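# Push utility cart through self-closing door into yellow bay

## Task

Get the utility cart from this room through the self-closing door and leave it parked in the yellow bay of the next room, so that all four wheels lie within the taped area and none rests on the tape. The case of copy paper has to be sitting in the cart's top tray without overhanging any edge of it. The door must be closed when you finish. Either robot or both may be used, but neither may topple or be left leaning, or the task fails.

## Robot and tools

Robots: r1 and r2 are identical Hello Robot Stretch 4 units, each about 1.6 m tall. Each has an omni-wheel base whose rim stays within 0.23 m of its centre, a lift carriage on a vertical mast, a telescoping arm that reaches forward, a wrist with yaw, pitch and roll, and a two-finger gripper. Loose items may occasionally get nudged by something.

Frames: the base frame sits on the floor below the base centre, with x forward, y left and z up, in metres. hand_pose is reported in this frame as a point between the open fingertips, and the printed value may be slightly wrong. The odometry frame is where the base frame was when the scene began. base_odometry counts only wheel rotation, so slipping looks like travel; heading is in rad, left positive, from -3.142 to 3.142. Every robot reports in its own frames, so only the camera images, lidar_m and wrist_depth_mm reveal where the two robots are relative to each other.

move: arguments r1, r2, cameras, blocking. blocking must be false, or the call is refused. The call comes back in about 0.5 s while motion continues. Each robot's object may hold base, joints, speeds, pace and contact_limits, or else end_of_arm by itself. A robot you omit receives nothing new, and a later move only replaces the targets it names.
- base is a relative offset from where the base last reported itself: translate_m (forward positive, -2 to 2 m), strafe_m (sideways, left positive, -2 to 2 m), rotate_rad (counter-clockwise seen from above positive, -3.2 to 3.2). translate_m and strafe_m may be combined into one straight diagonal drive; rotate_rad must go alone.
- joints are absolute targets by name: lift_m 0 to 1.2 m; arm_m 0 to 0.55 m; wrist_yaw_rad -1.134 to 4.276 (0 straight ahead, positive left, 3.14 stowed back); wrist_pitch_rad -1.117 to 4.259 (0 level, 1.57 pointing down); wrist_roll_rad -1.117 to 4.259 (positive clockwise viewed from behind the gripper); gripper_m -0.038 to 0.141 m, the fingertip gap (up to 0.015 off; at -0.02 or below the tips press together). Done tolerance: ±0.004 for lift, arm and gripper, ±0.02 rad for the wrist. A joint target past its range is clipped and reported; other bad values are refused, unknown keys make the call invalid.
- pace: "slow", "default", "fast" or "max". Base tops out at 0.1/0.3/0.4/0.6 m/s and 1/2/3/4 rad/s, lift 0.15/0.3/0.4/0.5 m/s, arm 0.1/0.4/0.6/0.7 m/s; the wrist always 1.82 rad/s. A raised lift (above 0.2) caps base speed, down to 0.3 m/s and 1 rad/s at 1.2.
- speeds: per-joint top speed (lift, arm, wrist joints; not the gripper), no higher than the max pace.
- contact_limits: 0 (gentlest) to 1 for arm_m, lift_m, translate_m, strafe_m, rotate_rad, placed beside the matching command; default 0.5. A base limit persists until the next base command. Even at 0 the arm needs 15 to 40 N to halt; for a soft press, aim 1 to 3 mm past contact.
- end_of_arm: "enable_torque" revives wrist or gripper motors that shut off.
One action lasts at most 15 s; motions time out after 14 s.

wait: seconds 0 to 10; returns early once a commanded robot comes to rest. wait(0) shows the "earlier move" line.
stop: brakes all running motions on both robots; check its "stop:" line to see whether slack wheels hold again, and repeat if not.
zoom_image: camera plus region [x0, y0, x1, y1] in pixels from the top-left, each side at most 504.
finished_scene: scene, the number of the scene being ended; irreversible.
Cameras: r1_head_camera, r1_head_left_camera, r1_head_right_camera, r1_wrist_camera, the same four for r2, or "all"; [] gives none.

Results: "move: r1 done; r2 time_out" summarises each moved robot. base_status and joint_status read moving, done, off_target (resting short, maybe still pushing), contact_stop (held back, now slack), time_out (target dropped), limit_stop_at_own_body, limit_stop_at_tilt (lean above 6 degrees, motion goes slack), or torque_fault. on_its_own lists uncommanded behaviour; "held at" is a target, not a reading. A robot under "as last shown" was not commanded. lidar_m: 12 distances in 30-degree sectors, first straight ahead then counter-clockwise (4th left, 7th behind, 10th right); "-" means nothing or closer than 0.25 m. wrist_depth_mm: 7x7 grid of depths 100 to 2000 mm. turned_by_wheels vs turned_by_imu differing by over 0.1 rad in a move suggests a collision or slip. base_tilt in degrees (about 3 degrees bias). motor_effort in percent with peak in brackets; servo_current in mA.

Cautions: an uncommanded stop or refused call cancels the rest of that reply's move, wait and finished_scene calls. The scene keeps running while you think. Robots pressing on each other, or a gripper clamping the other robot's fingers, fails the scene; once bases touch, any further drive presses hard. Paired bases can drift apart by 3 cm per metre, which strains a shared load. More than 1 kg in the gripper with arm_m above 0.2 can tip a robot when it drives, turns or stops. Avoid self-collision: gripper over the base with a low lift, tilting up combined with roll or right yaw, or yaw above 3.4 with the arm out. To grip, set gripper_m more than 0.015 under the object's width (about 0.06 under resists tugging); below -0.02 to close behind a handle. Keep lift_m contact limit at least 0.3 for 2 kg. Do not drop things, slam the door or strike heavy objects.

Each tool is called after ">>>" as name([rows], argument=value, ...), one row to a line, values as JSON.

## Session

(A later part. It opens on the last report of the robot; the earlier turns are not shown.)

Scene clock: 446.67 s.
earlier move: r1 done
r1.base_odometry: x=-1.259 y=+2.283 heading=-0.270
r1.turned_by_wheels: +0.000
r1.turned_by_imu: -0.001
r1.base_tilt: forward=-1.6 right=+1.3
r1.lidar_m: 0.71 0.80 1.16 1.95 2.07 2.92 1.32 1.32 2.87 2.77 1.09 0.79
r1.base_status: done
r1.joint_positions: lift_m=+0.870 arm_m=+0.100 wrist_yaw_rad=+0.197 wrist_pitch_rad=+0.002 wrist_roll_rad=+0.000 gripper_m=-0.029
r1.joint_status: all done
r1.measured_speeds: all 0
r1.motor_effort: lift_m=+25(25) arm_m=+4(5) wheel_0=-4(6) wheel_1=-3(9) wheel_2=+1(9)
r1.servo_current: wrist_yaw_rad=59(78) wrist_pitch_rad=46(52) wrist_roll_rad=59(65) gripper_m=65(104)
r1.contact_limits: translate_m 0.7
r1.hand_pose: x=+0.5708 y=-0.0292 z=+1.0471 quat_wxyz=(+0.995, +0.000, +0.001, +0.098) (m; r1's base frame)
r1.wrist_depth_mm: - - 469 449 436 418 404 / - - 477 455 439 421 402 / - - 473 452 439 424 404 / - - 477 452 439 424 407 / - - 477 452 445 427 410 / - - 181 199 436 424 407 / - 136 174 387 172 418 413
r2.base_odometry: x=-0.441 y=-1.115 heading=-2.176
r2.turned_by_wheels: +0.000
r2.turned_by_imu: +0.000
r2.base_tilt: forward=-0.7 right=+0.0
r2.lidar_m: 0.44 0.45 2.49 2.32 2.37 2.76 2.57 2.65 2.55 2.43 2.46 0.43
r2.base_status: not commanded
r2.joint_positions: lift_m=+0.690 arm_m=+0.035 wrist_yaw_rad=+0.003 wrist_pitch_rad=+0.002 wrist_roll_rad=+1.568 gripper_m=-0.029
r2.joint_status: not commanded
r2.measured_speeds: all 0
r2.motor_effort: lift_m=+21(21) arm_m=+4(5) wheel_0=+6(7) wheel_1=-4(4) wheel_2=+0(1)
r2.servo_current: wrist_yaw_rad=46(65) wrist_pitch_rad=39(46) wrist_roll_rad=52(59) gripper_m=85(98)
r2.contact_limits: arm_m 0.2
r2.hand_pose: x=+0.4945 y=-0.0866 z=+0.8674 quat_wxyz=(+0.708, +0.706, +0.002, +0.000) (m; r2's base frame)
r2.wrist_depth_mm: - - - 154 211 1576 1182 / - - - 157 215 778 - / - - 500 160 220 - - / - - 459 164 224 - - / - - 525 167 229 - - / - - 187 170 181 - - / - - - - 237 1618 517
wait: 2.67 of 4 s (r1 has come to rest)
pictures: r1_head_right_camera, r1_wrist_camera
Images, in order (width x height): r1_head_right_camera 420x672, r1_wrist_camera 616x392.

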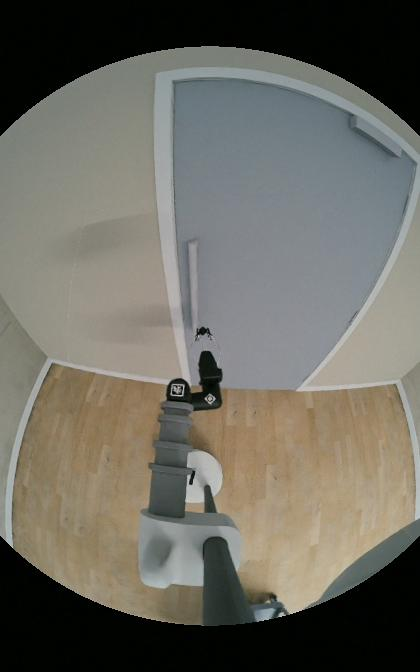

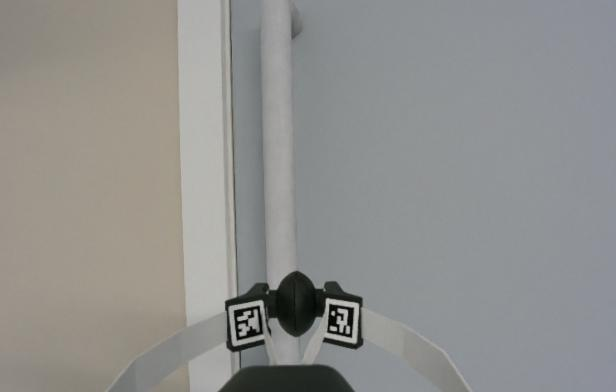

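>>> move(r1={"base":{"strafe_m":0.091},"joints":{"wrist_yaw_rad":0.0,"gripper_m":0.1}}, blocking=false, cameras=[])

>>> wait(seconds=2.5, cameras=[])

>>> wait(seconds=0.6, cameras=[])

>>> move(r1={"base":{"translate_m":0.2},"pace":"slow","contact_limits":{"translate_m":0.3}}, blocking=false, cameras=[])

>>> wait(seconds=3.5, cameras=["r1_wrist_camera"])

Scene clock: 458.07 s.
move: r1 moving
r1.base_odometry: x=-1.250 y=+2.318 heading=-0.271
r1.turned_by_wheels: +0.000
r1.turned_by_imu: -0.001
r1.base_tilt: forward=-1.6 right=+1.3
r1.lidar_m: 0.70 0.82 1.16 1.91 1.99 2.88 1.33 1.34 2.89 2.81 1.10 0.81
r1.base_status: strafe_m moving
r1.joint_positions: lift_m=+0.870 arm_m=+0.100 wrist_yaw_rad=+0.003 wrist_pitch_rad=+0.002 wrist_roll_rad=+0.000 gripper_m=-0.004
r1.joint_status: wrist_yaw_rad moving; gripper_m moving
r1.measured_speeds: translate_m=+0.000 strafe_m=+0.141 rotate_rad=+0.000 lift_m=+0.000 arm_m=+0.000 wrist_yaw_rad=-0.002 wrist_pitch_rad=+0.000 wrist_roll_rad=+0.000
r1.motor_effort: lift_m=+25(25) arm_m=+4(4) wheel_0=-10(13) wheel_1=+9(10) wheel_2=-2(2)
r1.servo_current: wrist_yaw_rad=39(143) wrist_pitch_rad=39(46) wrist_roll_rad=33(59) gripper_m=65(65)
r1.hand_pose: x=+0.5595 y=-0.0866 z=+1.0471 quat_wxyz=(+1.000, +0.000, +0.001, +0.001) (m; r1's base frame)
r1.wrist_depth_mm: - - 466 466 466 466 466 / - - 469 462 466 466 466 / - - 466 466 466 469 469 / - - 469 473 469 473 469 / - - 469 469 473 469 469 / - - 389 202 473 473 469 / - - 180 185 153 469 469
r2: as last shown
r2.turned_by_imu: +0.002
r2.base_tilt: forward=-0.7 right=+0.1
r2.lidar_m: 0.42 0.48 2.47 2.33 2.36 2.77 2.59 2.67 2.57 2.40 2.49 0.45
r2.motor_effort: lift_m=+21(21) arm_m=+4(5) wheel_0=+6(7) wheel_1=-4(4) wheel_2=+0(0)
r2.servo_current: wrist_yaw_rad=59(65) wrist_pitch_rad=46(46) wrist_roll_rad=52(59) gripper_m=91(98)
r2.contact_limits: arm_m 0.2
r2.wrist_depth_mm: - - - 155 211 1537 1182 / - - - 158 215 788 - / - - 496 160 219 - - / - - 462 164 224 - - / - - 521 167 229 - - / - - 187 170 181 - - / - - - - 237 1576 517
pictures: none
No camera images: "cameras" was empty.

Scene clock: 459.57 s.
earlier move: r1 done
r1.base_odometry: x=-1.235 y=+2.371 heading=-0.271
r1.turned_by_wheels: +0.000
r1.turned_by_imu: +0.000
r1.base_tilt: forward=-1.6 right=+1.3
r1.lidar_m: 0.70 0.84 1.18 1.85 1.94 2.77 1.42 1.34 2.97 2.83 1.10 0.82
r1.base_status: done
r1.joint_positions: lift_m=+0.870 arm_m=+0.100 wrist_yaw_rad=+0.003 wrist_pitch_rad=+0.002 wrist_roll_rad=+0.000 gripper_m=+0.100
r1.joint_status: all done
r1.measured_speeds: all 0
r1.motor_effort: lift_m=+25(25) arm_m=+4(4) wheel_0=-3(13) wheel_1=+1(10) wheel_2=-1(2)
r1.servo_current: wrist_yaw_rad=33(143) wrist_pitch_rad=39(52) wrist_roll_rad=33(59) gripper_m=39(98)
r1.hand_pose: x=+0.5595 y=-0.0866 z=+1.0471 quat_wxyz=(+1.000, +0.000, +0.001, +0.001) (m; r1's base frame)
r1.wrist_depth_mm: - - 462 469 459 459 455 / - - 466 469 462 459 455 / - - 473 469 466 462 459 / - - 473 469 466 462 462 / - - 473 469 466 462 462 / - 193 215 469 198 466 462 / - - - 145 469 466 466
r2.base_odometry: x=-0.441 y=-1.115 heading=-2.176
r2.turned_by_wheels: +0.000
r2.turned_by_imu: +0.000
r2.base_tilt: forward=-0.7 right=+0.0
r2.lidar_m: 0.43 0.49 2.47 2.32 2.37 2.76 2.59 2.65 2.56 2.41 2.45 0.45
r2.base_status: not commanded
r2.joint_positions: lift_m=+0.690 arm_m=+0.035 wrist_yaw_rad=+0.003 wrist_pitch_rad=+0.002 wrist_roll_rad=+1.568 gripper_m=-0.029
r2.joint_status: not commanded
r2.measured_speeds: all 0
r2.motor_effort: lift_m=+21(22) arm_m=+5(5) wheel_0=+6(7) wheel_1=-4(4) wheel_2=+0(1)
r2.servo_current: wrist_yaw_rad=59(65) wrist_pitch_rad=46(52) wrist_roll_rad=46(59) gripper_m=91(98)
r2.contact_limits: arm_m 0.2
r2.hand_pose: x=+0.4945 y=-0.0866 z=+0.8674 quat_wxyz=(+0.708, +0.706, +0.002, +0.000) (m; r2's base frame)
r2.wrist_depth_mm: - - - 154 211 1576 1160 / - - - 158 216 778 - / - - 496 160 219 - - / - - 462 164 224 - - / - - 521 167 229 - - / - - 187 170 181 - - / - - - - 237 1618 517
wait: 1.50 of 2.5 s (r1 has come to rest)
pictures: none
No camera images: "cameras" was empty.

Scene clock: 460.17 s.
r1.base_odometry: x=-1.235 y=+2.371 heading=-0.271
r1.turned_by_wheels: +0.000
r1.turned_by_imu: +0.000
r1.base_tilt: forward=-1.6 right=+1.3
r1.lidar_m: 0.71 0.82 1.16 1.86 1.97 2.76 1.43 1.35 2.95 2.80 1.10 0.79
r1.base_status: done
r1.joint_positions: lift_m=+0.870 arm_m=+0.100 wrist_yaw_rad=+0.003 wrist_pitch_rad=+0.002 wrist_roll_rad=+0.000 gripper_m=+0.100
r1.joint_status: all done
r1.measured_speeds: all 0
r1.motor_effort: lift_m=+25(25) arm_m=+4(4) wheel_0=-2(13) wheel_1=+1(10) wheel_2=-1(2)
r1.servo_current: wrist_yaw_rad=33(143) wrist_pitch_rad=46(52) wrist_roll_rad=39(59) gripper_m=39(98)
r1.hand_pose: x=+0.5595 y=-0.0866 z=+1.0471 quat_wxyz=(+1.000, +0.000, +0.001, +0.001) (m; r1's base frame)
r1.wrist_depth_mm: - - 462 459 462 459 459 / - - 473 466 469 462 459 / - - 473 466 462 462 455 / - - 473 462 466 459 459 / - - 473 469 469 462 466 / - 192 216 473 198 466 462 / - - - 145 473 466 466
r2.base_odometry: x=-0.441 y=-1.115 heading=-2.176
r2.turned_by_wheels: +0.000
r2.turned_by_imu: +0.000
r2.base_tilt: forward=-0.6 right=+0.1
r2.lidar_m: 0.41 0.47 2.49 2.32 2.36 2.77 2.59 2.67 2.56 2.43 2.48 0.44
r2.base_status: not commanded
r2.joint_positions: lift_m=+0.690 arm_m=+0.035 wrist_yaw_rad=+0.003 wrist_pitch_rad=+0.002 wrist_roll_rad=+1.568 gripper_m=-0.029
r2.joint_status: not commanded
r2.measured_speeds: all 0
r2.motor_effort: lift_m=+21(22) arm_m=+4(5) wheel_0=+6(7) wheel_1=-4(4) wheel_2=+0(1)
r2.servo_current: wrist_yaw_rad=52(65) wrist_pitch_rad=46(52) wrist_roll_rad=46(59) gripper_m=98(98)
r2.contact_limits: arm_m 0.2
r2.hand_pose: x=+0.4945 y=-0.0866 z=+0.8674 quat_wxyz=(+0.708, +0.706, +0.002, +0.000) (m; r2's base frame)
r2.wrist_depth_mm: - - - 155 212 1576 1182 / - - - 158 215 778 - / - - 500 160 220 - - / - - 459 165 224 - - / - - 525 167 229 - - / - - 186 170 181 - - / - - - - 237 1618 521
wait: 0.60 s; at rest by 0.27 s
pictures: none
No camera images: "cameras" was empty.

Scene clock: 460.67 s.
move: r1 moving
r1.base_odometry: x=-1.223 y=+2.367 heading=-0.270
r1.turned_by_wheels: +0.000
r1.turned_by_imu: +0.000
r1.base_tilt: forward=-1.6 right=+1.3
r1.lidar_m: 0.68 0.81 1.16 1.86 1.96 2.77 1.42 1.36 2.97 2.79 1.06 0.80
r1.base_status: translate_m moving
r1.joint_positions: lift_m=+0.870 arm_m=+0.100 wrist_yaw_rad=+0.003 wrist_pitch_rad=+0.002 wrist_roll_rad=+0.000 gripper_m=+0.100
r1.joint_status: not commanded
r1.measured_speeds: translate_m=+0.048 strafe_m=+0.000 rotate_rad=-0.002 lift_m=+0.000 arm_m=+0.000 wrist_yaw_rad=+0.000 wrist_pitch_rad=+0.000 wrist_roll_rad=+0.000
r1.motor_effort: lift_m=+25(25) arm_m=+4(4) wheel_0=+7(7) wheel_1=+5(7) wheel_2=-5(6)
r1.servo_current: wrist_yaw_rad=59(59) wrist_pitch_rad=39(52) wrist_roll_rad=52(52) gripper_m=46(46)
r1.contact_limits: translate_m 0.3
r1.hand_pose: x=+0.5595 y=-0.0866 z=+1.0471 quat_wxyz=(+1.000, +0.000, +0.001, +0.001) (m; r1's base frame)
r1.wrist_depth_mm: - - 459 455 449 455 445 / - - 459 452 455 449 449 / - - 459 459 452 449 449 / - - 455 459 455 452 449 / - - 469 466 455 455 449 / - 193 216 459 198 455 455 / - - - 145 459 459 455
r2: as last shown
r2.base_tilt: forward=-0.7 right=+0.1
r2.lidar_m: 0.44 0.47 2.47 2.31 2.35 2.76 2.59 2.64 2.58 2.40 2.47 0.45
r2.motor_effort: lift_m=+21(21) arm_m=+4(5) wheel_0=+6(7) wheel_1=-4(4) wheel_2=+0(0)
r2.servo_current: wrist_yaw_rad=65(65) wrist_pitch_rad=39(46) wrist_roll_rad=39(52) gripper_m=98(98)
r2.contact_limits: arm_m 0.2
r2.wrist_depth_mm: - - - 154 211 1576 1160 / - - - 158 215 778 - / - - 496 160 220 - - / - - 462 164 224 - - / - - 525 167 229 - - / - - 187 170 181 - - / - - - - 236 1576 521
pictures: none
No camera images: "cameras" was empty.

Scene clock: 463.43 s.
earlier move: r1 done
r1.base_odometry: x=-1.042 y=+2.317 heading=-0.270
r1.turned_by_wheels: +0.000
r1.turned_by_imu: +0.000
r1.base_tilt: forward=-1.6 right=+1.2
r1.lidar_m: 0.50 0.62 0.87 1.84 1.98 2.77 1.55 1.56 2.96 2.06 0.83 0.59
r1.base_status: done
r1.joint_positions: lift_m=+0.870 arm_m=+0.100 wrist_yaw_rad=+0.003 wrist_pitch_rad=+0.002 wrist_roll_rad=+0.000 gripper_m=+0.100
r1.joint_status: not commanded
r1.measured_speeds: all 0
r1.motor_effort: lift_m=+25(25) arm_m=+4(4) wheel_0=+3(8) wheel_1=+2(7) wheel_2=-1(7)
r1.servo_current: wrist_yaw_rad=46(65) wrist_pitch_rad=39(59) wrist_roll_rad=39(72) gripper_m=39(52)
r1.contact_limits: translate_m 0.3
r1.hand_pose: x=+0.5595 y=-0.0866 z=+1.0471 quat_wxyz=(+1.000, +0.000, +0.001, +0.001) (m; r1's base frame)
r1.wrist_depth_mm: 274 - 271 268 267 265 264 / 274 - 271 268 267 266 266 / 276 - 272 204 270 266 265 / 276 - 273 271 270 267 265 / 276 - 273 199 270 268 266 / 278 192 216 193 197 268 266 / 279 - 276 145 272 268 268
r2.base_odometry: x=-0.441 y=-1.115 heading=-2.176
r2.turned_by_wheels: +0.000
r2.turned_by_imu: +0.000
r2.base_tilt: forward=-0.7 right=+0.1
r2.lidar_m: 0.42 0.48 2.50 2.32 2.34 2.74 2.58 2.65 2.57 2.41 2.46 0.45
r2.base_status: not commanded
r2.joint_positions: lift_m=+0.690 arm_m=+0.035 wrist_yaw_rad=+0.003 wrist_pitch_rad=+0.002 wrist_roll_rad=+1.568 gripper_m=-0.029
r2.joint_status: not commanded
r2.measured_speeds: all 0
r2.motor_effort: lift_m=+21(21) arm_m=+4(5) wheel_0=+6(7) wheel_1=-3(4) wheel_2=+0(1)
r2.servo_current: wrist_yaw_rad=39(65) wrist_pitch_rad=39(46) wrist_roll_rad=46(59) gripper_m=98(98)
r2.contact_limits: arm_m 0.2
r2.hand_pose: x=+0.4945 y=-0.0866 z=+0.8674 quat_wxyz=(+0.708, +0.706, +0.002, +0.000) (m; r2's base frame)
r2.wrist_depth_mm: - - - 154 211 1576 1160 / - - - 157 215 788 - / - - 496 161 219 - - / - - 462 164 224 - - / - - 521 167 228 - - / - - 186 170 180 - - / - - - - 237 1576 521
wait: 2.77 of 3.5 s (r1 has come to rest)
pictures: r1_wrist_camera
Images, in order (width x height): r1_wrist_camera 616x392.

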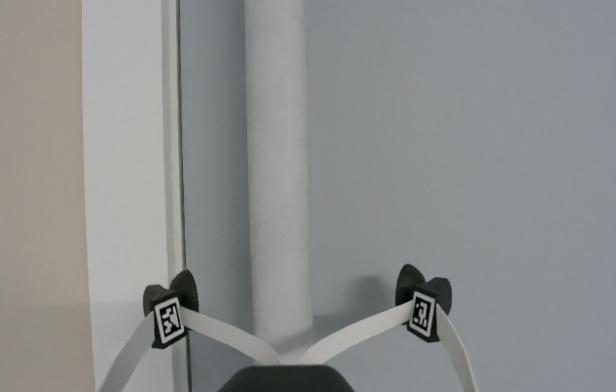

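>>> move(r1={"base":{"translate_m":0.03,"strafe_m":0.008},"pace":"slow","contact_limits":{"translate_m":0.15}}, blocking=false, cameras=[])

>>> wait(seconds=1.5, cameras=[])

>>> move(r1={"joints":{"gripper_m":-0.038}}, blocking=false, cameras=[])

>>> wait(seconds=2.5, cameras=["r1_wrist_camera"])

Scene clock: 470.77 s.
move: r1 moving
r1.base_odometry: x=-1.029 y=+2.317 heading=-0.270
r1.turned_by_wheels: +0.000
r1.turned_by_imu: +0.000
r1.base_tilt: forward=-1.6 right=+1.2
r1.lidar_m: 0.50 0.59 0.86 1.86 1.97 2.73 1.54 1.56 2.99 2.03 0.83 0.61
r1.base_status: translate_m moving; strafe_m moving
r1.joint_positions: lift_m=+0.870 arm_m=+0.100 wrist_yaw_rad=+0.003 wrist_pitch_rad=+0.002 wrist_roll_rad=+0.000 gripper_m=+0.100
r1.joint_status: not commanded
r1.measured_speeds: translate_m=+0.049 strafe_m=+0.013 rotate_rad=+0.002 lift_m=+0.000 arm_m=+0.000 wrist_yaw_rad=+0.000 wrist_pitch_rad=+0.000 wrist_roll_rad=+0.000
r1.motor_effort: lift_m=+25(25) arm_m=+4(4) wheel_0=+3(4) wheel_1=+5(7) wheel_2=-7(7)
r1.servo_current: wrist_yaw_rad=52(72) wrist_pitch_rad=39(52) wrist_roll_rad=52(52) gripper_m=46(52)
r1.contact_limits: translate_m 0.15
r1.hand_pose: x=+0.5595 y=-0.0866 z=+1.0471 quat_wxyz=(+1.000, +0.000, +0.001, +0.001) (m; r1's base frame)
r1.wrist_depth_mm: 264 - 262 187 257 255 253 / 265 - 262 187 258 256 254 / 265 - 263 186 258 256 255 / 266 - 264 181 258 257 256 / 266 - 265 185 260 259 257 / 268 192 214 185 198 259 258 / 267 - 266 145 262 259 257
r2: as last shown
r2.turned_by_imu: +0.001
r2.lidar_m: 0.41 0.47 2.49 2.33 2.37 2.78 2.59 2.66 2.55 2.40 2.46 0.45
r2.motor_effort: lift_m=+21(21) arm_m=+4(5) wheel_0=+6(7) wheel_1=-4(4) wheel_2=+0(1)
r2.servo_current: wrist_yaw_rad=52(52) wrist_pitch_rad=39(46) wrist_roll_rad=46(59) gripper_m=91(98)
r2.contact_limits: arm_m 0.2
r2.wrist_depth_mm: - - - 154 211 1618 1182 / - - - 157 216 778 - / - - 496 160 220 - - / - - 466 164 224 - - / - - 521 167 228 - - / - - 187 170 181 - - / - - - - 236 1618 521
pictures: none
No camera images: "cameras" was empty.

Scene clock: 471.63 s.
earlier move: r1 done
r1.base_odometry: x=-1.011 y=+2.317 heading=-0.270
r1.turned_by_wheels: +0.000
r1.turned_by_imu: +0.000
r1.base_tilt: forward=-1.6 right=+1.3
r1.lidar_m: 0.48 0.58 0.84 1.85 1.97 2.75 1.57 1.58 2.99 2.03 0.77 0.57
r1.base_status: done
r1.joint_positions: lift_m=+0.870 arm_m=+0.100 wrist_yaw_rad=+0.003 wrist_pitch_rad=+0.002 wrist_roll_rad=+0.000 gripper_m=+0.100
r1.joint_status: not commanded
r1.measured_speeds: all 0
r1.motor_effort: lift_m=+25(25) arm_m=+4(4) wheel_0=+4(7) wheel_1=+4(7) wheel_2=-2(7)
r1.servo_current: wrist_yaw_rad=46(72) wrist_pitch_rad=39(52) wrist_roll_rad=39(65) gripper_m=33(52)
r1.contact_limits: translate_m 0.15
r1.hand_pose: x=+0.5595 y=-0.0866 z=+1.0471 quat_wxyz=(+1.000, +0.000, +0.001, +0.001) (m; r1's base frame)
r1.wrist_depth_mm: 245 - 242 161 238 237 237 / 245 - 243 163 240 239 236 / 246 - 243 167 240 238 238 / 247 - 245 162 241 238 237 / 248 - 245 163 242 239 238 / 248 193 245 163 199 240 239 / 249 - 247 139 243 241 240
r2.base_odometry: x=-0.441 y=-1.115 heading=-2.176
r2.turned_by_wheels: +0.000
r2.turned_by_imu: +0.000
r2.base_tilt: forward=-0.6 right=+0.1
r2.lidar_m: 0.43 0.46 2.47 2.33 2.34 2.78 2.57 2.63 2.59 2.42 2.49 0.48
r2.base_status: not commanded
r2.joint_positions: lift_m=+0.690 arm_m=+0.035 wrist_yaw_rad=+0.003 wrist_pitch_rad=+0.002 wrist_roll_rad=+1.568 gripper_m=-0.029
r2.joint_status: not commanded
r2.measured_speeds: all 0
r2.motor_effort: lift_m=+21(22) arm_m=+4(5) wheel_0=+6(7) wheel_1=-4(4) wheel_2=+0(1)
r2.servo_current: wrist_yaw_rad=39(59) wrist_pitch_rad=39(46) wrist_roll_rad=46(59) gripper_m=85(98)
r2.contact_limits: arm_m 0.2
r2.hand_pose: x=+0.4945 y=-0.0866 z=+0.8674 quat_wxyz=(+0.708, +0.706, +0.002, +0.000) (m; r2's base frame)
r2.wrist_depth_mm: - - - 154 211 1576 1160 / - - - 158 216 778 - / - - 496 161 220 - - / - - 466 164 224 - - / - - 525 167 229 - - / - - 186 170 181 - - / - - - - 237 1618 517
wait: 0.87 of 1.5 s (r1 has come to rest)
pictures: none
No camera images: "cameras" was empty.

Scene clock: 472.13 s.
move: r1 moving
r1.base_odometry: x=-1.011 y=+2.317 heading=-0.270
r1.turned_by_wheels: +0.000
r1.turned_by_imu: +0.000
r1.base_tilt: forward=-1.6 right=+1.2
r1.lidar_m: 0.47 0.58 0.83 1.84 1.96 2.75 1.57 1.57 2.96 2.01 0.77 0.58
r1.base_status: not commanded
r1.joint_positions: lift_m=+0.870 arm_m=+0.100 wrist_yaw_rad=+0.003 wrist_pitch_rad=+0.002 wrist_roll_rad=+0.000 gripper_m=+0.084
r1.joint_status: gripper_m moving
r1.measured_speeds: all 0
r1.motor_effort: lift_m=+25(25) arm_m=+4(4) wheel_0=+4(5) wheel_1=+3(4) wheel_2=-2(2)
r1.servo_current: wrist_yaw_rad=52(59) wrist_pitch_rad=39(46) wrist_roll_rad=46(72) gripper_m=91(98)
r1.contact_limits: translate_m 0.15
r1.hand_pose: x=+0.5595 y=-0.0866 z=+1.0471 quat_wxyz=(+1.000, +0.000, +0.001, +0.001) (m; r1's base frame)
r1.wrist_depth_mm: 243 - 242 164 240 238 237 / 243 - 242 164 240 239 237 / 245 - 244 172 242 240 239 / 247 - 245 163 242 241 239 / 247 - 244 164 242 241 242 / 247 - 213 164 198 243 240 / 248 140 246 143 243 243 240
r2: as last shown
r2.base_tilt: forward=-0.7 right=+0.1
r2.lidar_m: 0.42 0.48 2.49 2.32 2.32 2.76 2.59 2.66 2.60 2.41 2.51 0.44
r2.motor_effort: lift_m=+21(21) arm_m=+4(5) wheel_0=+6(7) wheel_1=-4(4) wheel_2=+0(0)
r2.servo_current: wrist_yaw_rad=59(59) wrist_pitch_rad=39(46) wrist_roll_rad=52(52) gripper_m=91(98)
r2.contact_limits: arm_m 0.2
r2.wrist_depth_mm: - - - 154 211 1576 1182 / - - - 158 216 778 - / - - 500 160 220 - - / - - 466 165 224 - - / - - 525 167 228 - - / - - 186 170 181 - - / - - - - 237 1576 517
pictures: none
No camera images: "cameras" was empty.

Scene clock: 473.67 s.
earlier move: r1 done
r1.base_odometry: x=-1.011 y=+2.317 heading=-0.270
r1.turned_by_wheels: +0.000
r1.turned_by_imu: +0.000
r1.base_tilt: forward=-1.6 right=+1.2
r1.lidar_m: 0.50 0.57 0.85 1.86 1.95 2.74 1.57 1.59 2.96 1.99 0.78 0.58
r1.base_status: not commanded
r1.joint_positions: lift_m=+0.870 arm_m=+0.100 wrist_yaw_rad=+0.003 wrist_pitch_rad=+0.002 wrist_roll_rad=+0.000 gripper_m=-0.037
r1.joint_status: all done
r1.measured_speeds: all 0
r1.motor_effort: lift_m=+25(25) arm_m=+4(4) wheel_0=+4(5) wheel_1=+3(4) wheel_2=-2(2)
r1.servo_current: wrist_yaw_rad=65(65) wrist_pitch_rad=46(52) wrist_roll_rad=52(72) gripper_m=72(150)
r1.contact_limits: translate_m 0.15
r1.hand_pose: x=+0.5595 y=-0.0866 z=+1.0471 quat_wxyz=(+1.000, +0.000, +0.001, +0.001) (m; r1's base frame)
r1.wrist_depth_mm: 245 - 241 161 238 236 234 / 245 - 243 162 238 237 235 / 247 - 242 166 239 238 236 / 246 - 244 163 240 238 237 / 248 - 244 164 240 238 237 / 249 - 244 164 241 238 238 / 250 139 245 145 178 239 237
r2.base_odometry: x=-0.441 y=-1.115 heading=-2.176
r2.turned_by_wheels: +0.000
r2.turned_by_imu: +0.000
r2.base_tilt: forward=-0.6 right=+0.1
r2.lidar_m: 0.44 0.49 2.45 2.32 2.34 2.78 2.59 2.65 2.55 2.39 2.46 0.44
r2.base_status: not commanded
r2.joint_positions: lift_m=+0.690 arm_m=+0.035 wrist_yaw_rad=+0.003 wrist_pitch_rad=+0.002 wrist_roll_rad=+1.568 gripper_m=-0.029
r2.joint_status: not commanded
r2.measured_speeds: all 0
r2.motor_effort: lift_m=+21(21) arm_m=+4(5) wheel_0=+6(7) wheel_1=-4(4) wheel_2=+0(1)
r2.servo_current: wrist_yaw_rad=46(65) wrist_pitch_rad=39(46) wrist_roll_rad=46(59) gripper_m=85(98)
r2.contact_limits: arm_m 0.2
r2.hand_pose: x=+0.4945 y=-0.0866 z=+0.8674 quat_wxyz=(+0.708, +0.706, +0.002, +0.000) (m; r2's base frame)
r2.wrist_depth_mm: - - - 155 211 1576 1160 / - - - 158 215 788 - / - - 496 160 220 - - / - - 462 164 224 - - / - - 525 167 228 - - / - - 187 170 181 - - / - - - - 236 1661 525
wait: 1.53 of 2.5 s (r1 has come to rest)
pictures: r1_wrist_camera
Images, in order (width x height): r1_wrist_camera 616x392.

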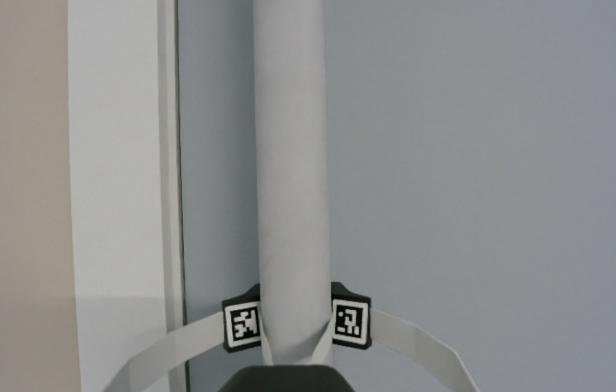

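>>> move(r1={"base":{"translate_m":-0.19,"strafe_m":-0.091},"joints":{"wrist_yaw_rad":0.2},"speeds":{"wrist_yaw_rad":0.1},"pace":"slow","contact_limits":{"translate_m":0.7}}, blocking=false, cameras=[])

>>> wait(seconds=4, cameras=["r1_wrist_camera","r1_head_right_camera"])

Scene clock: 479.17 s.
move: r1 moving
r1.base_odometry: x=-1.025 y=+2.314 heading=-0.270
r1.turned_by_wheels: +0.000
r1.turned_by_imu: -0.011
r1.base_tilt: forward=-1.5 right=+1.3
r1.lidar_m: 0.49 0.58 0.84 1.84 1.97 2.72 1.54 1.55 2.99 2.11 0.82 0.58
r1.base_status: translate_m moving; strafe_m moving
r1.joint_positions: lift_m=+0.870 arm_m=+0.100 wrist_yaw_rad=+0.043 wrist_pitch_rad=+0.002 wrist_roll_rad=+0.000 gripper_m=-0.037
r1.joint_status: wrist_yaw_rad moving
r1.measured_speeds: translate_m=-0.048 strafe_m=-0.023 rotate_rad=+0.005 lift_m=+0.000 arm_m=+0.000 wrist_yaw_rad=+0.109 wrist_pitch_rad=+0.000 wrist_roll_rad=+0.000
r1.motor_effort: lift_m=+25(25) arm_m=-4(4) wheel_0=-13(13) wheel_1=-5(8) wheel_2=+13(13)
r1.servo_current: wrist_yaw_rad=59(85) wrist_pitch_rad=39(46) wrist_roll_rad=52(59) gripper_m=72(72)
r1.contact_limits: translate_m 0.7
r1.hand_pose: x=+0.5629 y=-0.0749 z=+1.0471 quat_wxyz=(+1.000, +0.000, +0.001, +0.022) (m; r1's base frame)
r1.wrist_depth_mm: 256 - 246 162 238 232 231 / 256 - 247 163 238 235 231 / 256 - 247 163 239 235 232 / 258 - 246 163 239 236 233 / 259 - 248 164 240 237 233 / 258 - 185 164 238 236 233 / 259 143 248 163 240 135 235
r2: as last shown
r2.turned_by_imu: +0.001
r2.base_tilt: forward=-0.7 right=+0.1
r2.lidar_m: 0.44 0.47 2.47 2.32 2.35 2.78 2.60 2.66 2.59 2.42 2.48 0.45
r2.servo_current: wrist_yaw_rad=46(52) wrist_pitch_rad=33(46) wrist_roll_rad=39(65) gripper_m=85(91)
r2.contact_limits: arm_m 0.2
r2.wrist_depth_mm: - - - 154 211 1537 1182 / - - - 158 216 768 - / - - 496 160 220 - - / - - 462 164 224 - - / - - 525 167 228 - - / - - 186 171 181 - - / - - - - 236 1618 517
pictures: none
No camera images: "cameras" was empty.

Scene clock: 481.97 s.
earlier move: r1 done
r1.base_odometry: x=-1.218 y=+2.280 heading=-0.268
r1.turned_by_wheels: +0.002
r1.turned_by_imu: -0.018
r1.base_tilt: forward=-1.5 right=+1.3
r1.lidar_m: 0.48 0.77 1.05 1.92 2.01 2.79 1.40 1.38 2.93 2.80 1.00 0.62
r1.base_status: done
r1.joint_positions: lift_m=+0.870 arm_m=+0.100 wrist_yaw_rad=+0.210 wrist_pitch_rad=+0.002 wrist_roll_rad=+0.000 gripper_m=-0.037
r1.joint_status: all done
r1.measured_speeds: all 0
r1.motor_effort: lift_m=+25(25) arm_m=-4(5) wheel_0=+5(13) wheel_1=-3(13) wheel_2=+18(19)
r1.servo_current: wrist_yaw_rad=72(85) wrist_pitch_rad=39(46) wrist_roll_rad=33(72) gripper_m=78(78)
r1.contact_limits: translate_m 0.7
r1.hand_pose: x=+0.5713 y=-0.0252 z=+1.0471 quat_wxyz=(+0.994, +0.000, +0.001, +0.105) (m; r1's base frame)
r1.wrist_depth_mm: - - 244 163 237 234 230 / - - 244 163 237 236 231 / - - 246 168 240 236 233 / - - 245 163 239 236 233 / - - 246 167 241 237 234 / - - 183 167 239 237 235 / - 140 248 163 163 236 235
r2.base_odometry: x=-0.441 y=-1.115 heading=-2.176
r2.turned_by_wheels: +0.000
r2.turned_by_imu: +0.000
r2.base_tilt: forward=-0.7 right=+0.1
r2.lidar_m: 0.44 0.45 2.49 2.31 2.35 2.77 2.58 2.69 2.56 2.41 2.47 0.42
r2.base_status: not commanded
r2.joint_positions: lift_m=+0.690 arm_m=+0.035 wrist_yaw_rad=+0.003 wrist_pitch_rad=+0.002 wrist_roll_rad=+1.568 gripper_m=-0.029
r2.joint_status: not commanded
r2.measured_speeds: all 0
r2.motor_effort: lift_m=+21(21) arm_m=+4(5) wheel_0=+6(7) wheel_1=-4(4) wheel_2=+0(1)
r2.servo_current: wrist_yaw_rad=52(59) wrist_pitch_rad=39(46) wrist_roll_rad=39(65) gripper_m=91(98)
r2.contact_limits: arm_m 0.2
r2.hand_pose: x=+0.4945 y=-0.0866 z=+0.8674 quat_wxyz=(+0.708, +0.706, +0.002, +0.000) (m; r2's base frame)
r2.wrist_depth_mm: - - - 154 211 1618 1182 / - - - 158 216 768 - / - - 496 160 220 - - / - - 459 164 224 - - / - - 525 167 229 - - / - - 187 170 181 - - / - - - - 237 1661 517
wait: 2.80 of 4 s (r1 has come to rest)
pictures: r1_head_right_camera, r1_wrist_camera
Images, in order (width x height): r1_head_right_camera 420x672, r1_wrist_camera 616x392.

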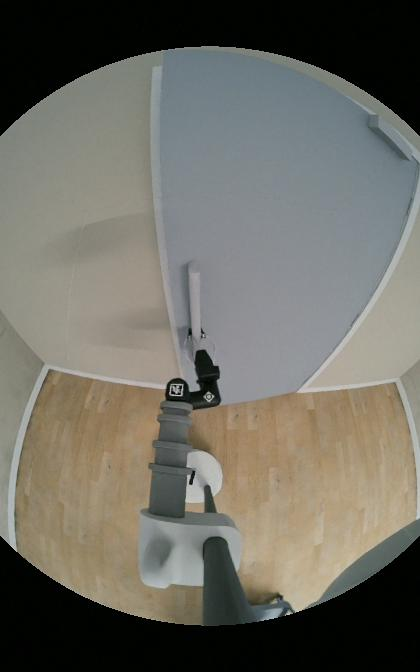

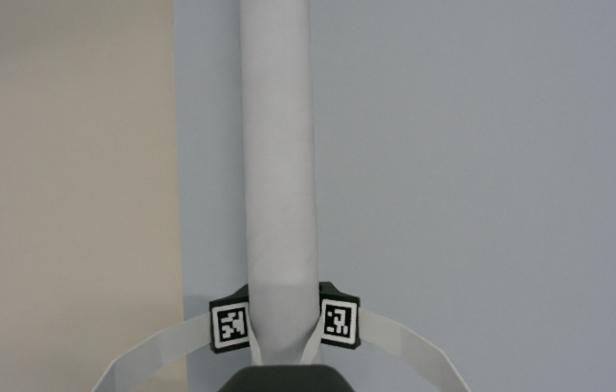

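>>> move(r1={"base":{"translate_m":-0.156,"strafe_m":-0.1245},"joints":{"wrist_yaw_rad":0.4},"speeds":{"wrist_yaw_rad":0.1},"pace":"slow","contact_limits":{"translate_m":0.8}}, blocking=false, cameras=[])

>>> wait(seconds=4, cameras=["r1_wrist_camera"])

>>> move(r1={"base":{"translate_m":-0.128,"strafe_m":-0.153},"joints":{"wrist_yaw_rad":0.6},"speeds":{"wrist_yaw_rad":0.1},"pace":"slow","contact_limits":{"translate_m":0.8}}, blocking=false, cameras=[])

>>> wait(seconds=4, cameras=["r1_wrist_camera","r1_head_right_camera"])

Scene clock: 487.87 s.
move: r1 moving
r1.base_odometry: x=-1.231 y=+2.275 heading=-0.266
r1.turned_by_wheels: +0.002
r1.turned_by_imu: +0.002
r1.base_tilt: forward=-1.6 right=+1.3
r1.lidar_m: 0.49 0.79 1.10 1.93 2.04 2.80 1.36 1.36 2.92 2.78 1.02 0.64
r1.base_status: translate_m moving; strafe_m moving
r1.joint_positions: lift_m=+0.870 arm_m=+0.100 wrist_yaw_rad=+0.251 wrist_pitch_rad=+0.002 wrist_roll_rad=+0.000 gripper_m=-0.037
r1.joint_status: wrist_yaw_rad moving
r1.measured_speeds: translate_m=-0.042 strafe_m=-0.032 rotate_rad=-0.002 lift_m=+0.000 arm_m=+0.000 wrist_yaw_rad=+0.093 wrist_pitch_rad=+0.000 wrist_roll_rad=+0.000
r1.motor_effort: lift_m=+25(25) arm_m=-4(5) wheel_0=+10(10) wheel_1=-9(9) wheel_2=+21(21)
r1.servo_current: wrist_yaw_rad=33(85) wrist_pitch_rad=39(46) wrist_roll_rad=65(65) gripper_m=65(72)
r1.contact_limits: translate_m 0.8
r1.hand_pose: x=+0.5720 y=-0.0131 z=+1.0471 quat_wxyz=(+0.992, +0.000, +0.001, +0.125) (m; r1's base frame)
r1.wrist_depth_mm: - - 246 166 236 231 227 / - - 245 162 236 233 228 / - - 247 176 237 232 229 / - - 247 165 238 234 229 / - - 248 165 239 234 230 / - - 183 165 238 236 230 / - 137 249 163 176 234 231
r2: as last shown
r2.turned_by_imu: +0.001
r2.lidar_m: 0.43 0.48 2.48 2.32 2.37 2.75 2.58 2.65 2.58 2.42 2.48 0.46
r2.motor_effort: lift_m=+21(21) arm_m=+5(5) wheel_0=+6(7) wheel_1=-4(4) wheel_2=+0(0)
r2.servo_current: wrist_yaw_rad=52(59) wrist_pitch_rad=52(52) wrist_roll_rad=46(52) gripper_m=91(98)
r2.contact_limits: arm_m 0.2
r2.wrist_depth_mm: - - - 154 211 1576 1182 / - - - 157 216 778 - / - - 500 160 220 - - / - - 462 164 224 - - / - - 525 167 228 - - / - - 186 170 181 - - / - - - - 237 1661 517
pictures: none
No camera images: "cameras" was empty.

Scene clock: 491.40 s.
earlier move: r1 done
r1.base_odometry: x=-1.401 y=+2.201 heading=-0.266
r1.turned_by_wheels: +0.000
r1.turned_by_imu: +0.045
r1.base_tilt: forward=-1.5 right=+1.2
r1.lidar_m: 0.50 0.91 1.36 2.06 2.15 3.11 1.20 1.27 2.73 2.69 1.19 0.65
r1.base_status: done
r1.joint_positions: lift_m=+0.870 arm_m=+0.100 wrist_yaw_rad=+0.414 wrist_pitch_rad=+0.002 wrist_roll_rad=+0.000 gripper_m=-0.037
r1.joint_status: all done
r1.measured_speeds: all 0
r1.motor_effort: lift_m=+25(25) arm_m=-5(5) wheel_0=+10(20) wheel_1=-1(10) wheel_2=+15(23)
r1.servo_current: wrist_yaw_rad=91(104) wrist_pitch_rad=46(52) wrist_roll_rad=46(72) gripper_m=65(72)
r1.contact_limits: translate_m 0.8
r1.hand_pose: x=+0.5702 y=+0.0361 z=+1.0471 quat_wxyz=(+0.979, +0.000, +0.001, +0.206) (m; r1's base frame)
r1.wrist_depth_mm: - - 250 171 232 224 220 / - - 251 164 233 224 220 / - - 250 169 234 226 220 / - - 251 164 233 226 221 / - - 252 167 235 227 221 / - - 181 167 235 228 222 / - 140 251 164 163 225 223
r2.base_odometry: x=-0.441 y=-1.115 heading=-2.176
r2.turned_by_wheels: +0.000
r2.turned_by_imu: +0.000
r2.base_tilt: forward=-0.7 right=+0.1
r2.lidar_m: 0.44 0.45 2.47 2.32 2.37 2.77 2.58 2.66 2.60 2.41 2.48 0.46
r2.base_status: not commanded
r2.joint_positions: lift_m=+0.690 arm_m=+0.035 wrist_yaw_rad=+0.003 wrist_pitch_rad=+0.002 wrist_roll_rad=+1.568 gripper_m=-0.029
r2.joint_status: not commanded
r2.measured_speeds: all 0
r2.motor_effort: lift_m=+21(21) arm_m=+4(5) wheel_0=+6(7) wheel_1=-3(4) wheel_2=+0(1)
r2.servo_current: wrist_yaw_rad=59(59) wrist_pitch_rad=39(52) wrist_roll_rad=39(59) gripper_m=91(104)
r2.contact_limits: arm_m 0.2
r2.hand_pose: x=+0.4945 y=-0.0866 z=+0.8674 quat_wxyz=(+0.708, +0.706, +0.002, +0.000) (m; r2's base frame)
r2.wrist_depth_mm: - - - 154 211 1576 1160 / - - - 158 215 788 - / - - 492 160 219 - - / - - 462 164 224 - - / - - 521 167 229 - - / - - 187 170 181 - - / - - - - 237 1618 521
wait: 3.53 of 4 s (r1 has come to rest)
pictures: r1_wrist_camera
Images, in order (width x height): r1_wrist_camera 616x392.

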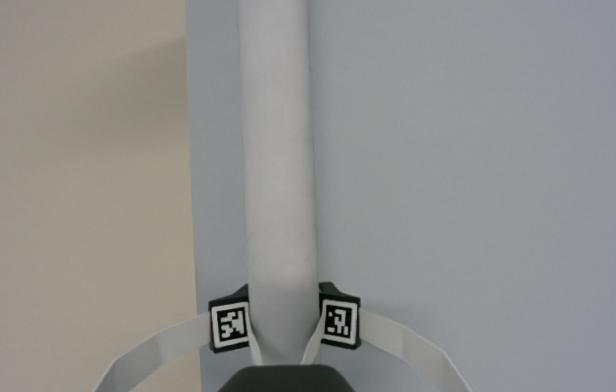

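Scene clock: 491.90 s.
move: r1 moving
r1.base_odometry: x=-1.412 y=+2.194 heading=-0.264
r1.turned_by_wheels: +0.002
r1.turned_by_imu: +0.002
r1.base_tilt: forward=-1.6 right=+1.2
r1.lidar_m: 0.49 0.94 1.34 2.03 2.21 3.14 1.19 1.26 2.75 2.67 1.18 0.67
r1.base_status: translate_m moving; strafe_m moving
r1.joint_positions: lift_m=+0.870 arm_m=+0.100 wrist_yaw_rad=+0.450 wrist_pitch_rad=+0.002 wrist_roll_rad=+0.000 gripper_m=-0.037
r1.joint_status: wrist_yaw_rad moving
r1.measured_speeds: translate_m=-0.031 strafe_m=-0.037 rotate_rad=-0.001 lift_m=+0.000 arm_m=+0.000 wrist_yaw_rad=+0.098 wrist_pitch_rad=+0.000 wrist_roll_rad=+0.000
r1.motor_effort: lift_m=+25(25) arm_m=-5(5) wheel_0=+12(13) wheel_1=-8(9) wheel_2=+18(20)
r1.servo_current: wrist_yaw_rad=46(85) wrist_pitch_rad=46(46) wrist_roll_rad=46(52) gripper_m=65(72)
r1.contact_limits: translate_m 0.8
r1.hand_pose: x=+0.5687 y=+0.0468 z=+1.0471 quat_wxyz=(+0.975, +0.000, +0.001, +0.223) (m; r1's base frame)
r1.wrist_depth_mm: - - 251 168 232 222 216 / - - 252 163 232 223 216 / - - 251 167 233 224 216 / - - 253 163 233 224 218 / - - 254 166 234 225 219 / - - 180 166 232 226 219 / - 137 253 163 166 224 220
r2: as last shown
r2.base_tilt: forward=-0.6 right=+0.0
r2.lidar_m: 0.43 0.48 2.44 2.32 2.33 2.77 2.59 2.63 2.58 2.41 2.48 0.45
r2.motor_effort: lift_m=+21(21) arm_m=+4(5) wheel_0=+6(7) wheel_1=-4(4) wheel_2=+0(1)
r2.servo_current: wrist_yaw_rad=46(59) wrist_pitch_rad=39(46) wrist_roll_rad=59(59) gripper_m=91(98)
r2.contact_limits: arm_m 0.2
r2.wrist_depth_mm: - - - 155 211 1576 1160 / - - - 157 215 778 - / - - 496 160 220 - - / - - 466 165 224 - - / - - 525 167 229 - - / - - 187 170 180 - - / - - - - 237 1618 517
pictures: none
No camera images: "cameras" was empty.

Scene clock: 495.30 s.
earlier move: r1 done
r1.base_odometry: x=-1.564 y=+2.087 heading=-0.264
r1.turned_by_wheels: +0.000
r1.turned_by_imu: +0.109
r1.base_tilt: forward=-1.5 right=+1.3
r1.lidar_m: 0.48 0.57 1.66 2.21 2.42 3.81 1.10 3.15 2.54 2.39 1.16 0.64
r1.base_status: done
r1.joint_positions: lift_m=+0.870 arm_m=+0.100 wrist_yaw_rad=+0.613 wrist_pitch_rad=+0.002 wrist_roll_rad=+0.000 gripper_m=-0.037
r1.joint_status: all done
r1.measured_speeds: translate_m=+0.000 strafe_m=+0.000 rotate_rad=+0.001 lift_m=+0.000 arm_m=+0.000 wrist_yaw_rad=+0.000 wrist_pitch_rad=+0.000 wrist_roll_rad=+0.000
r1.motor_effort: lift_m=+25(25) arm_m=-5(5) wheel_0=+12(24) wheel_1=+0(10) wheel_2=+14(23)
r1.servo_current: wrist_yaw_rad=72(104) wrist_pitch_rad=46(52) wrist_roll_rad=52(72) gripper_m=72(72)
r1.contact_limits: translate_m 0.8
r1.hand_pose: x=+0.5572 y=+0.0945 z=+1.0471 quat_wxyz=(+0.953, +0.000, +0.001, +0.302) (m; r1's base frame)
r1.wrist_depth_mm: - - 257 171 224 208 197 / - - 258 164 225 210 198 / - - 259 169 226 211 198 / - 1863 263 163 224 211 200 / - - 262 167 227 210 200 / - 1983 179 167 223 212 201 / - 148 176 164 221 207 202
r2.base_odometry: x=-0.441 y=-1.115 heading=-2.176
r2.turned_by_wheels: +0.000
r2.turned_by_imu: +0.000
r2.base_tilt: forward=-0.6 right=+0.1
r2.lidar_m: 0.44 0.46 2.46 2.32 2.34 2.76 2.58 2.66 2.54 2.39 2.48 0.46
r2.base_status: not commanded
r2.joint_positions: lift_m=+0.690 arm_m=+0.035 wrist_yaw_rad=+0.003 wrist_pitch_rad=+0.002 wrist_roll_rad=+1.568 gripper_m=-0.029
r2.joint_status: not commanded
r2.measured_speeds: all 0
r2.motor_effort: lift_m=+21(21) arm_m=+4(5) wheel_0=+6(7) wheel_1=-4(4) wheel_2=+0(1)
r2.servo_current: wrist_yaw_rad=39(65) wrist_pitch_rad=39(46) wrist_roll_rad=39(59) gripper_m=91(98)
r2.contact_limits: arm_m 0.2
r2.hand_pose: x=+0.4945 y=-0.0866 z=+0.8674 quat_wxyz=(+0.708, +0.706, +0.002, +0.000) (m; r2's base frame)
r2.wrist_depth_mm: - - - 155 212 1618 1160 / - - - 158 216 778 - / - - 492 160 220 - - / - - 462 164 224 - - / - - 525 167 229 - - / - - 187 170 181 - - / - - - - 237 1618 517
wait: 3.40 of 4 s (r1 has come to rest)
pictures: r1_head_right_camera, r1_wrist_camera
Images, in order (width x height): r1_head_right_camera 420x672, r1_wrist_camera 616x392.

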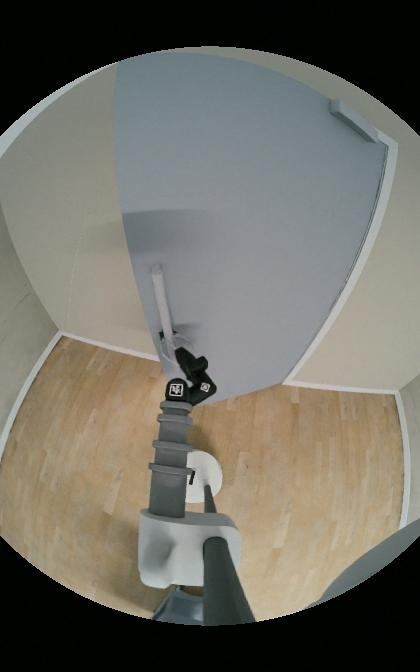

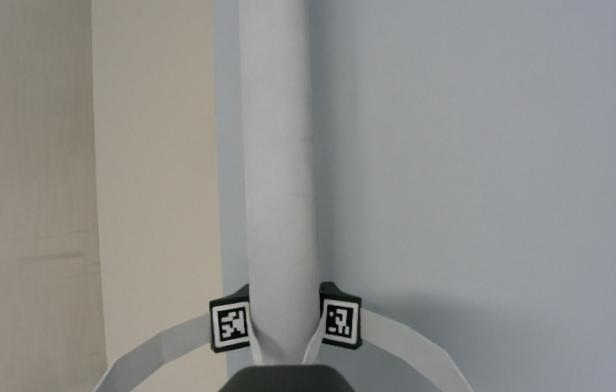

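>>> move(r1={"base":{"translate_m":-0.181,"strafe_m":-0.147},"joints":{"wrist_yaw_rad":0.66},"speeds":{"wrist_yaw_rad":0.1},"pace":"slow","contact_limits":{"translate_m":0.8}}, blocking=false, cameras=[])

>>> wait(seconds=4, cameras=["r1_wrist_camera","r1_head_right_camera"])

Scene clock: 509.67 s.
move: r1 moving
r1.base_odometry: x=-1.577 y=+2.082 heading=-0.263
r1.turned_by_wheels: +0.002
r1.turned_by_imu: +0.001
r1.base_tilt: forward=-1.5 right=+1.2
r1.lidar_m: 0.48 0.57 1.65 2.20 2.47 3.82 1.09 3.09 2.54 2.39 1.19 0.66
r1.base_status: translate_m moving; strafe_m moving
r1.joint_positions: lift_m=+0.870 arm_m=+0.100 wrist_yaw_rad=+0.648 wrist_pitch_rad=+0.002 wrist_roll_rad=+0.000 gripper_m=-0.037
r1.joint_status: wrist_yaw_rad moving
r1.measured_speeds: translate_m=-0.040 strafe_m=-0.034 rotate_rad=-0.001 lift_m=+0.000 arm_m=+0.000 wrist_yaw_rad=+0.095 wrist_pitch_rad=+0.000 wrist_roll_rad=+0.000
r1.motor_effort: lift_m=+25(25) arm_m=-5(5) wheel_0=+11(16) wheel_1=-7(8) wheel_2=+17(20)
r1.servo_current: wrist_yaw_rad=46(78) wrist_pitch_rad=46(46) wrist_roll_rad=46(65) gripper_m=65(72)
r1.contact_limits: translate_m 0.8
r1.hand_pose: x=+0.5537 y=+0.1043 z=+1.0471 quat_wxyz=(+0.948, +0.000, +0.001, +0.318) (m; r1's base frame)
r1.wrist_depth_mm: - - 259 163 224 208 197 / - - 258 163 225 211 198 / - - 260 166 226 210 199 / - - 260 166 227 211 199 / - - 262 165 228 211 200 / - - 178 166 221 212 200 / - 144 178 164 224 205 201
r2: as last shown
r2.turned_by_imu: +0.002
r2.base_tilt: forward=-0.7 right=+0.1
r2.lidar_m: 0.44 0.47 2.49 2.31 2.36 2.77 2.59 2.65 2.58 2.41 2.46 0.45
r2.motor_effort: lift_m=+21(21) arm_m=+5(5) wheel_0=+6(7) wheel_1=-4(4) wheel_2=+0(1)
r2.servo_current: wrist_yaw_rad=46(52) wrist_pitch_rad=39(46) wrist_roll_rad=46(59) gripper_m=85(98)
r2.contact_limits: arm_m 0.2
r2.wrist_depth_mm: - - - 154 211 1537 1138 / - - - 157 215 778 - / - - 496 160 220 - - / - - 466 164 223 - - / - - 525 167 229 - - / - - 187 170 181 - - / - - - - 236 1618 521
pictures: none
No camera images: "cameras" was empty.

Scene clock: 513.37 s.
earlier move: r1 done
r1.base_odometry: x=-1.777 y=+1.992 heading=-0.262
r1.turned_by_wheels: +0.001
r1.turned_by_imu: +0.118
r1.base_tilt: forward=-1.5 right=+1.2
r1.lidar_m: 0.48 0.56 2.21 2.38 2.84 0.98 1.00 2.71 2.35 2.11 1.24 0.70
r1.base_status: done
r1.joint_positions: lift_m=+0.870 arm_m=+0.100 wrist_yaw_rad=+0.672 wrist_pitch_rad=+0.002 wrist_roll_rad=+0.000 gripper_m=-0.037
r1.joint_status: all done
r1.measured_speeds: all 0
r1.motor_effort: lift_m=+25(25) arm_m=-5(5) wheel_0=+13(23) wheel_1=+2(9) wheel_2=+13(25)
r1.servo_current: wrist_yaw_rad=72(98) wrist_pitch_rad=46(52) wrist_roll_rad=59(72) gripper_m=72(78)
r1.contact_limits: translate_m 0.8
r1.hand_pose: x=+0.5511 y=+0.1112 z=+1.0471 quat_wxyz=(+0.944, +0.000, +0.001, +0.330) (m; r1's base frame)
r1.wrist_depth_mm: - - 260 164 223 208 198 / - - 262 164 224 210 198 / - - 262 169 224 209 200 / - - 264 163 225 211 200 / - - 264 167 227 211 200 / - - 182 167 223 212 201 / - 155 262 163 177 208 202
r2.base_odometry: x=-0.441 y=-1.115 heading=-2.176
r2.turned_by_wheels: +0.000
r2.turned_by_imu: +0.001
r2.base_tilt: forward=-0.7 right=+0.1
r2.lidar_m: 0.42 0.47 2.50 2.32 2.35 2.77 2.58 2.66 2.56 2.40 2.49 0.45
r2.base_status: not commanded
r2.joint_positions: lift_m=+0.690 arm_m=+0.035 wrist_yaw_rad=+0.003 wrist_pitch_rad=+0.002 wrist_roll_rad=+1.568 gripper_m=-0.029
r2.joint_status: not commanded
r2.measured_speeds: all 0
r2.motor_effort: lift_m=+21(21) arm_m=+4(5) wheel_0=+6(7) wheel_1=-4(4) wheel_2=+0(1)
r2.servo_current: wrist_yaw_rad=52(59) wrist_pitch_rad=39(46) wrist_roll_rad=59(59) gripper_m=91(98)
r2.contact_limits: arm_m 0.2
r2.hand_pose: x=+0.4945 y=-0.0866 z=+0.8674 quat_wxyz=(+0.708, +0.706, +0.002, +0.000) (m; r2's base frame)
r2.wrist_depth_mm: - - - 155 211 1576 1182 / - - - 157 215 778 - / - - 496 160 219 - - / - - 462 164 224 - - / - - 525 167 229 - - / - - 186 170 180 - - / - - - - 237 1618 525
wait: 3.70 of 4 s (r1 has come to rest)
pictures: r1_head_right_camera, r1_wrist_camera
Images, in order (width x height): r1_head_right_camera 420x672, r1_wrist_camera 616x392.

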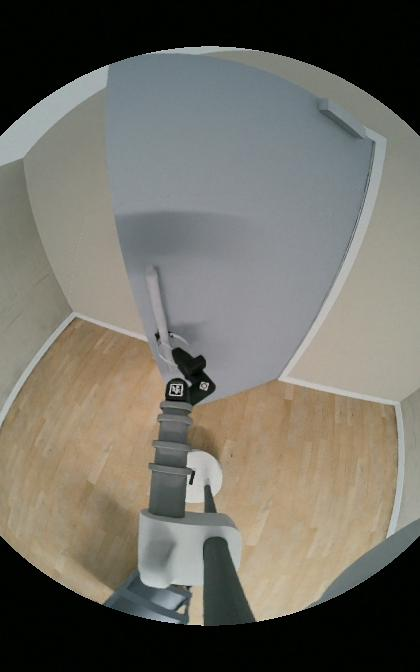

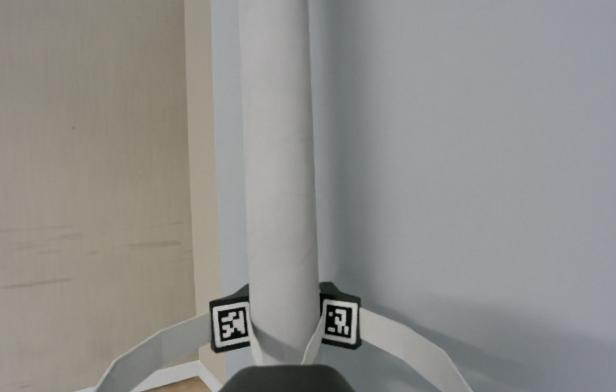

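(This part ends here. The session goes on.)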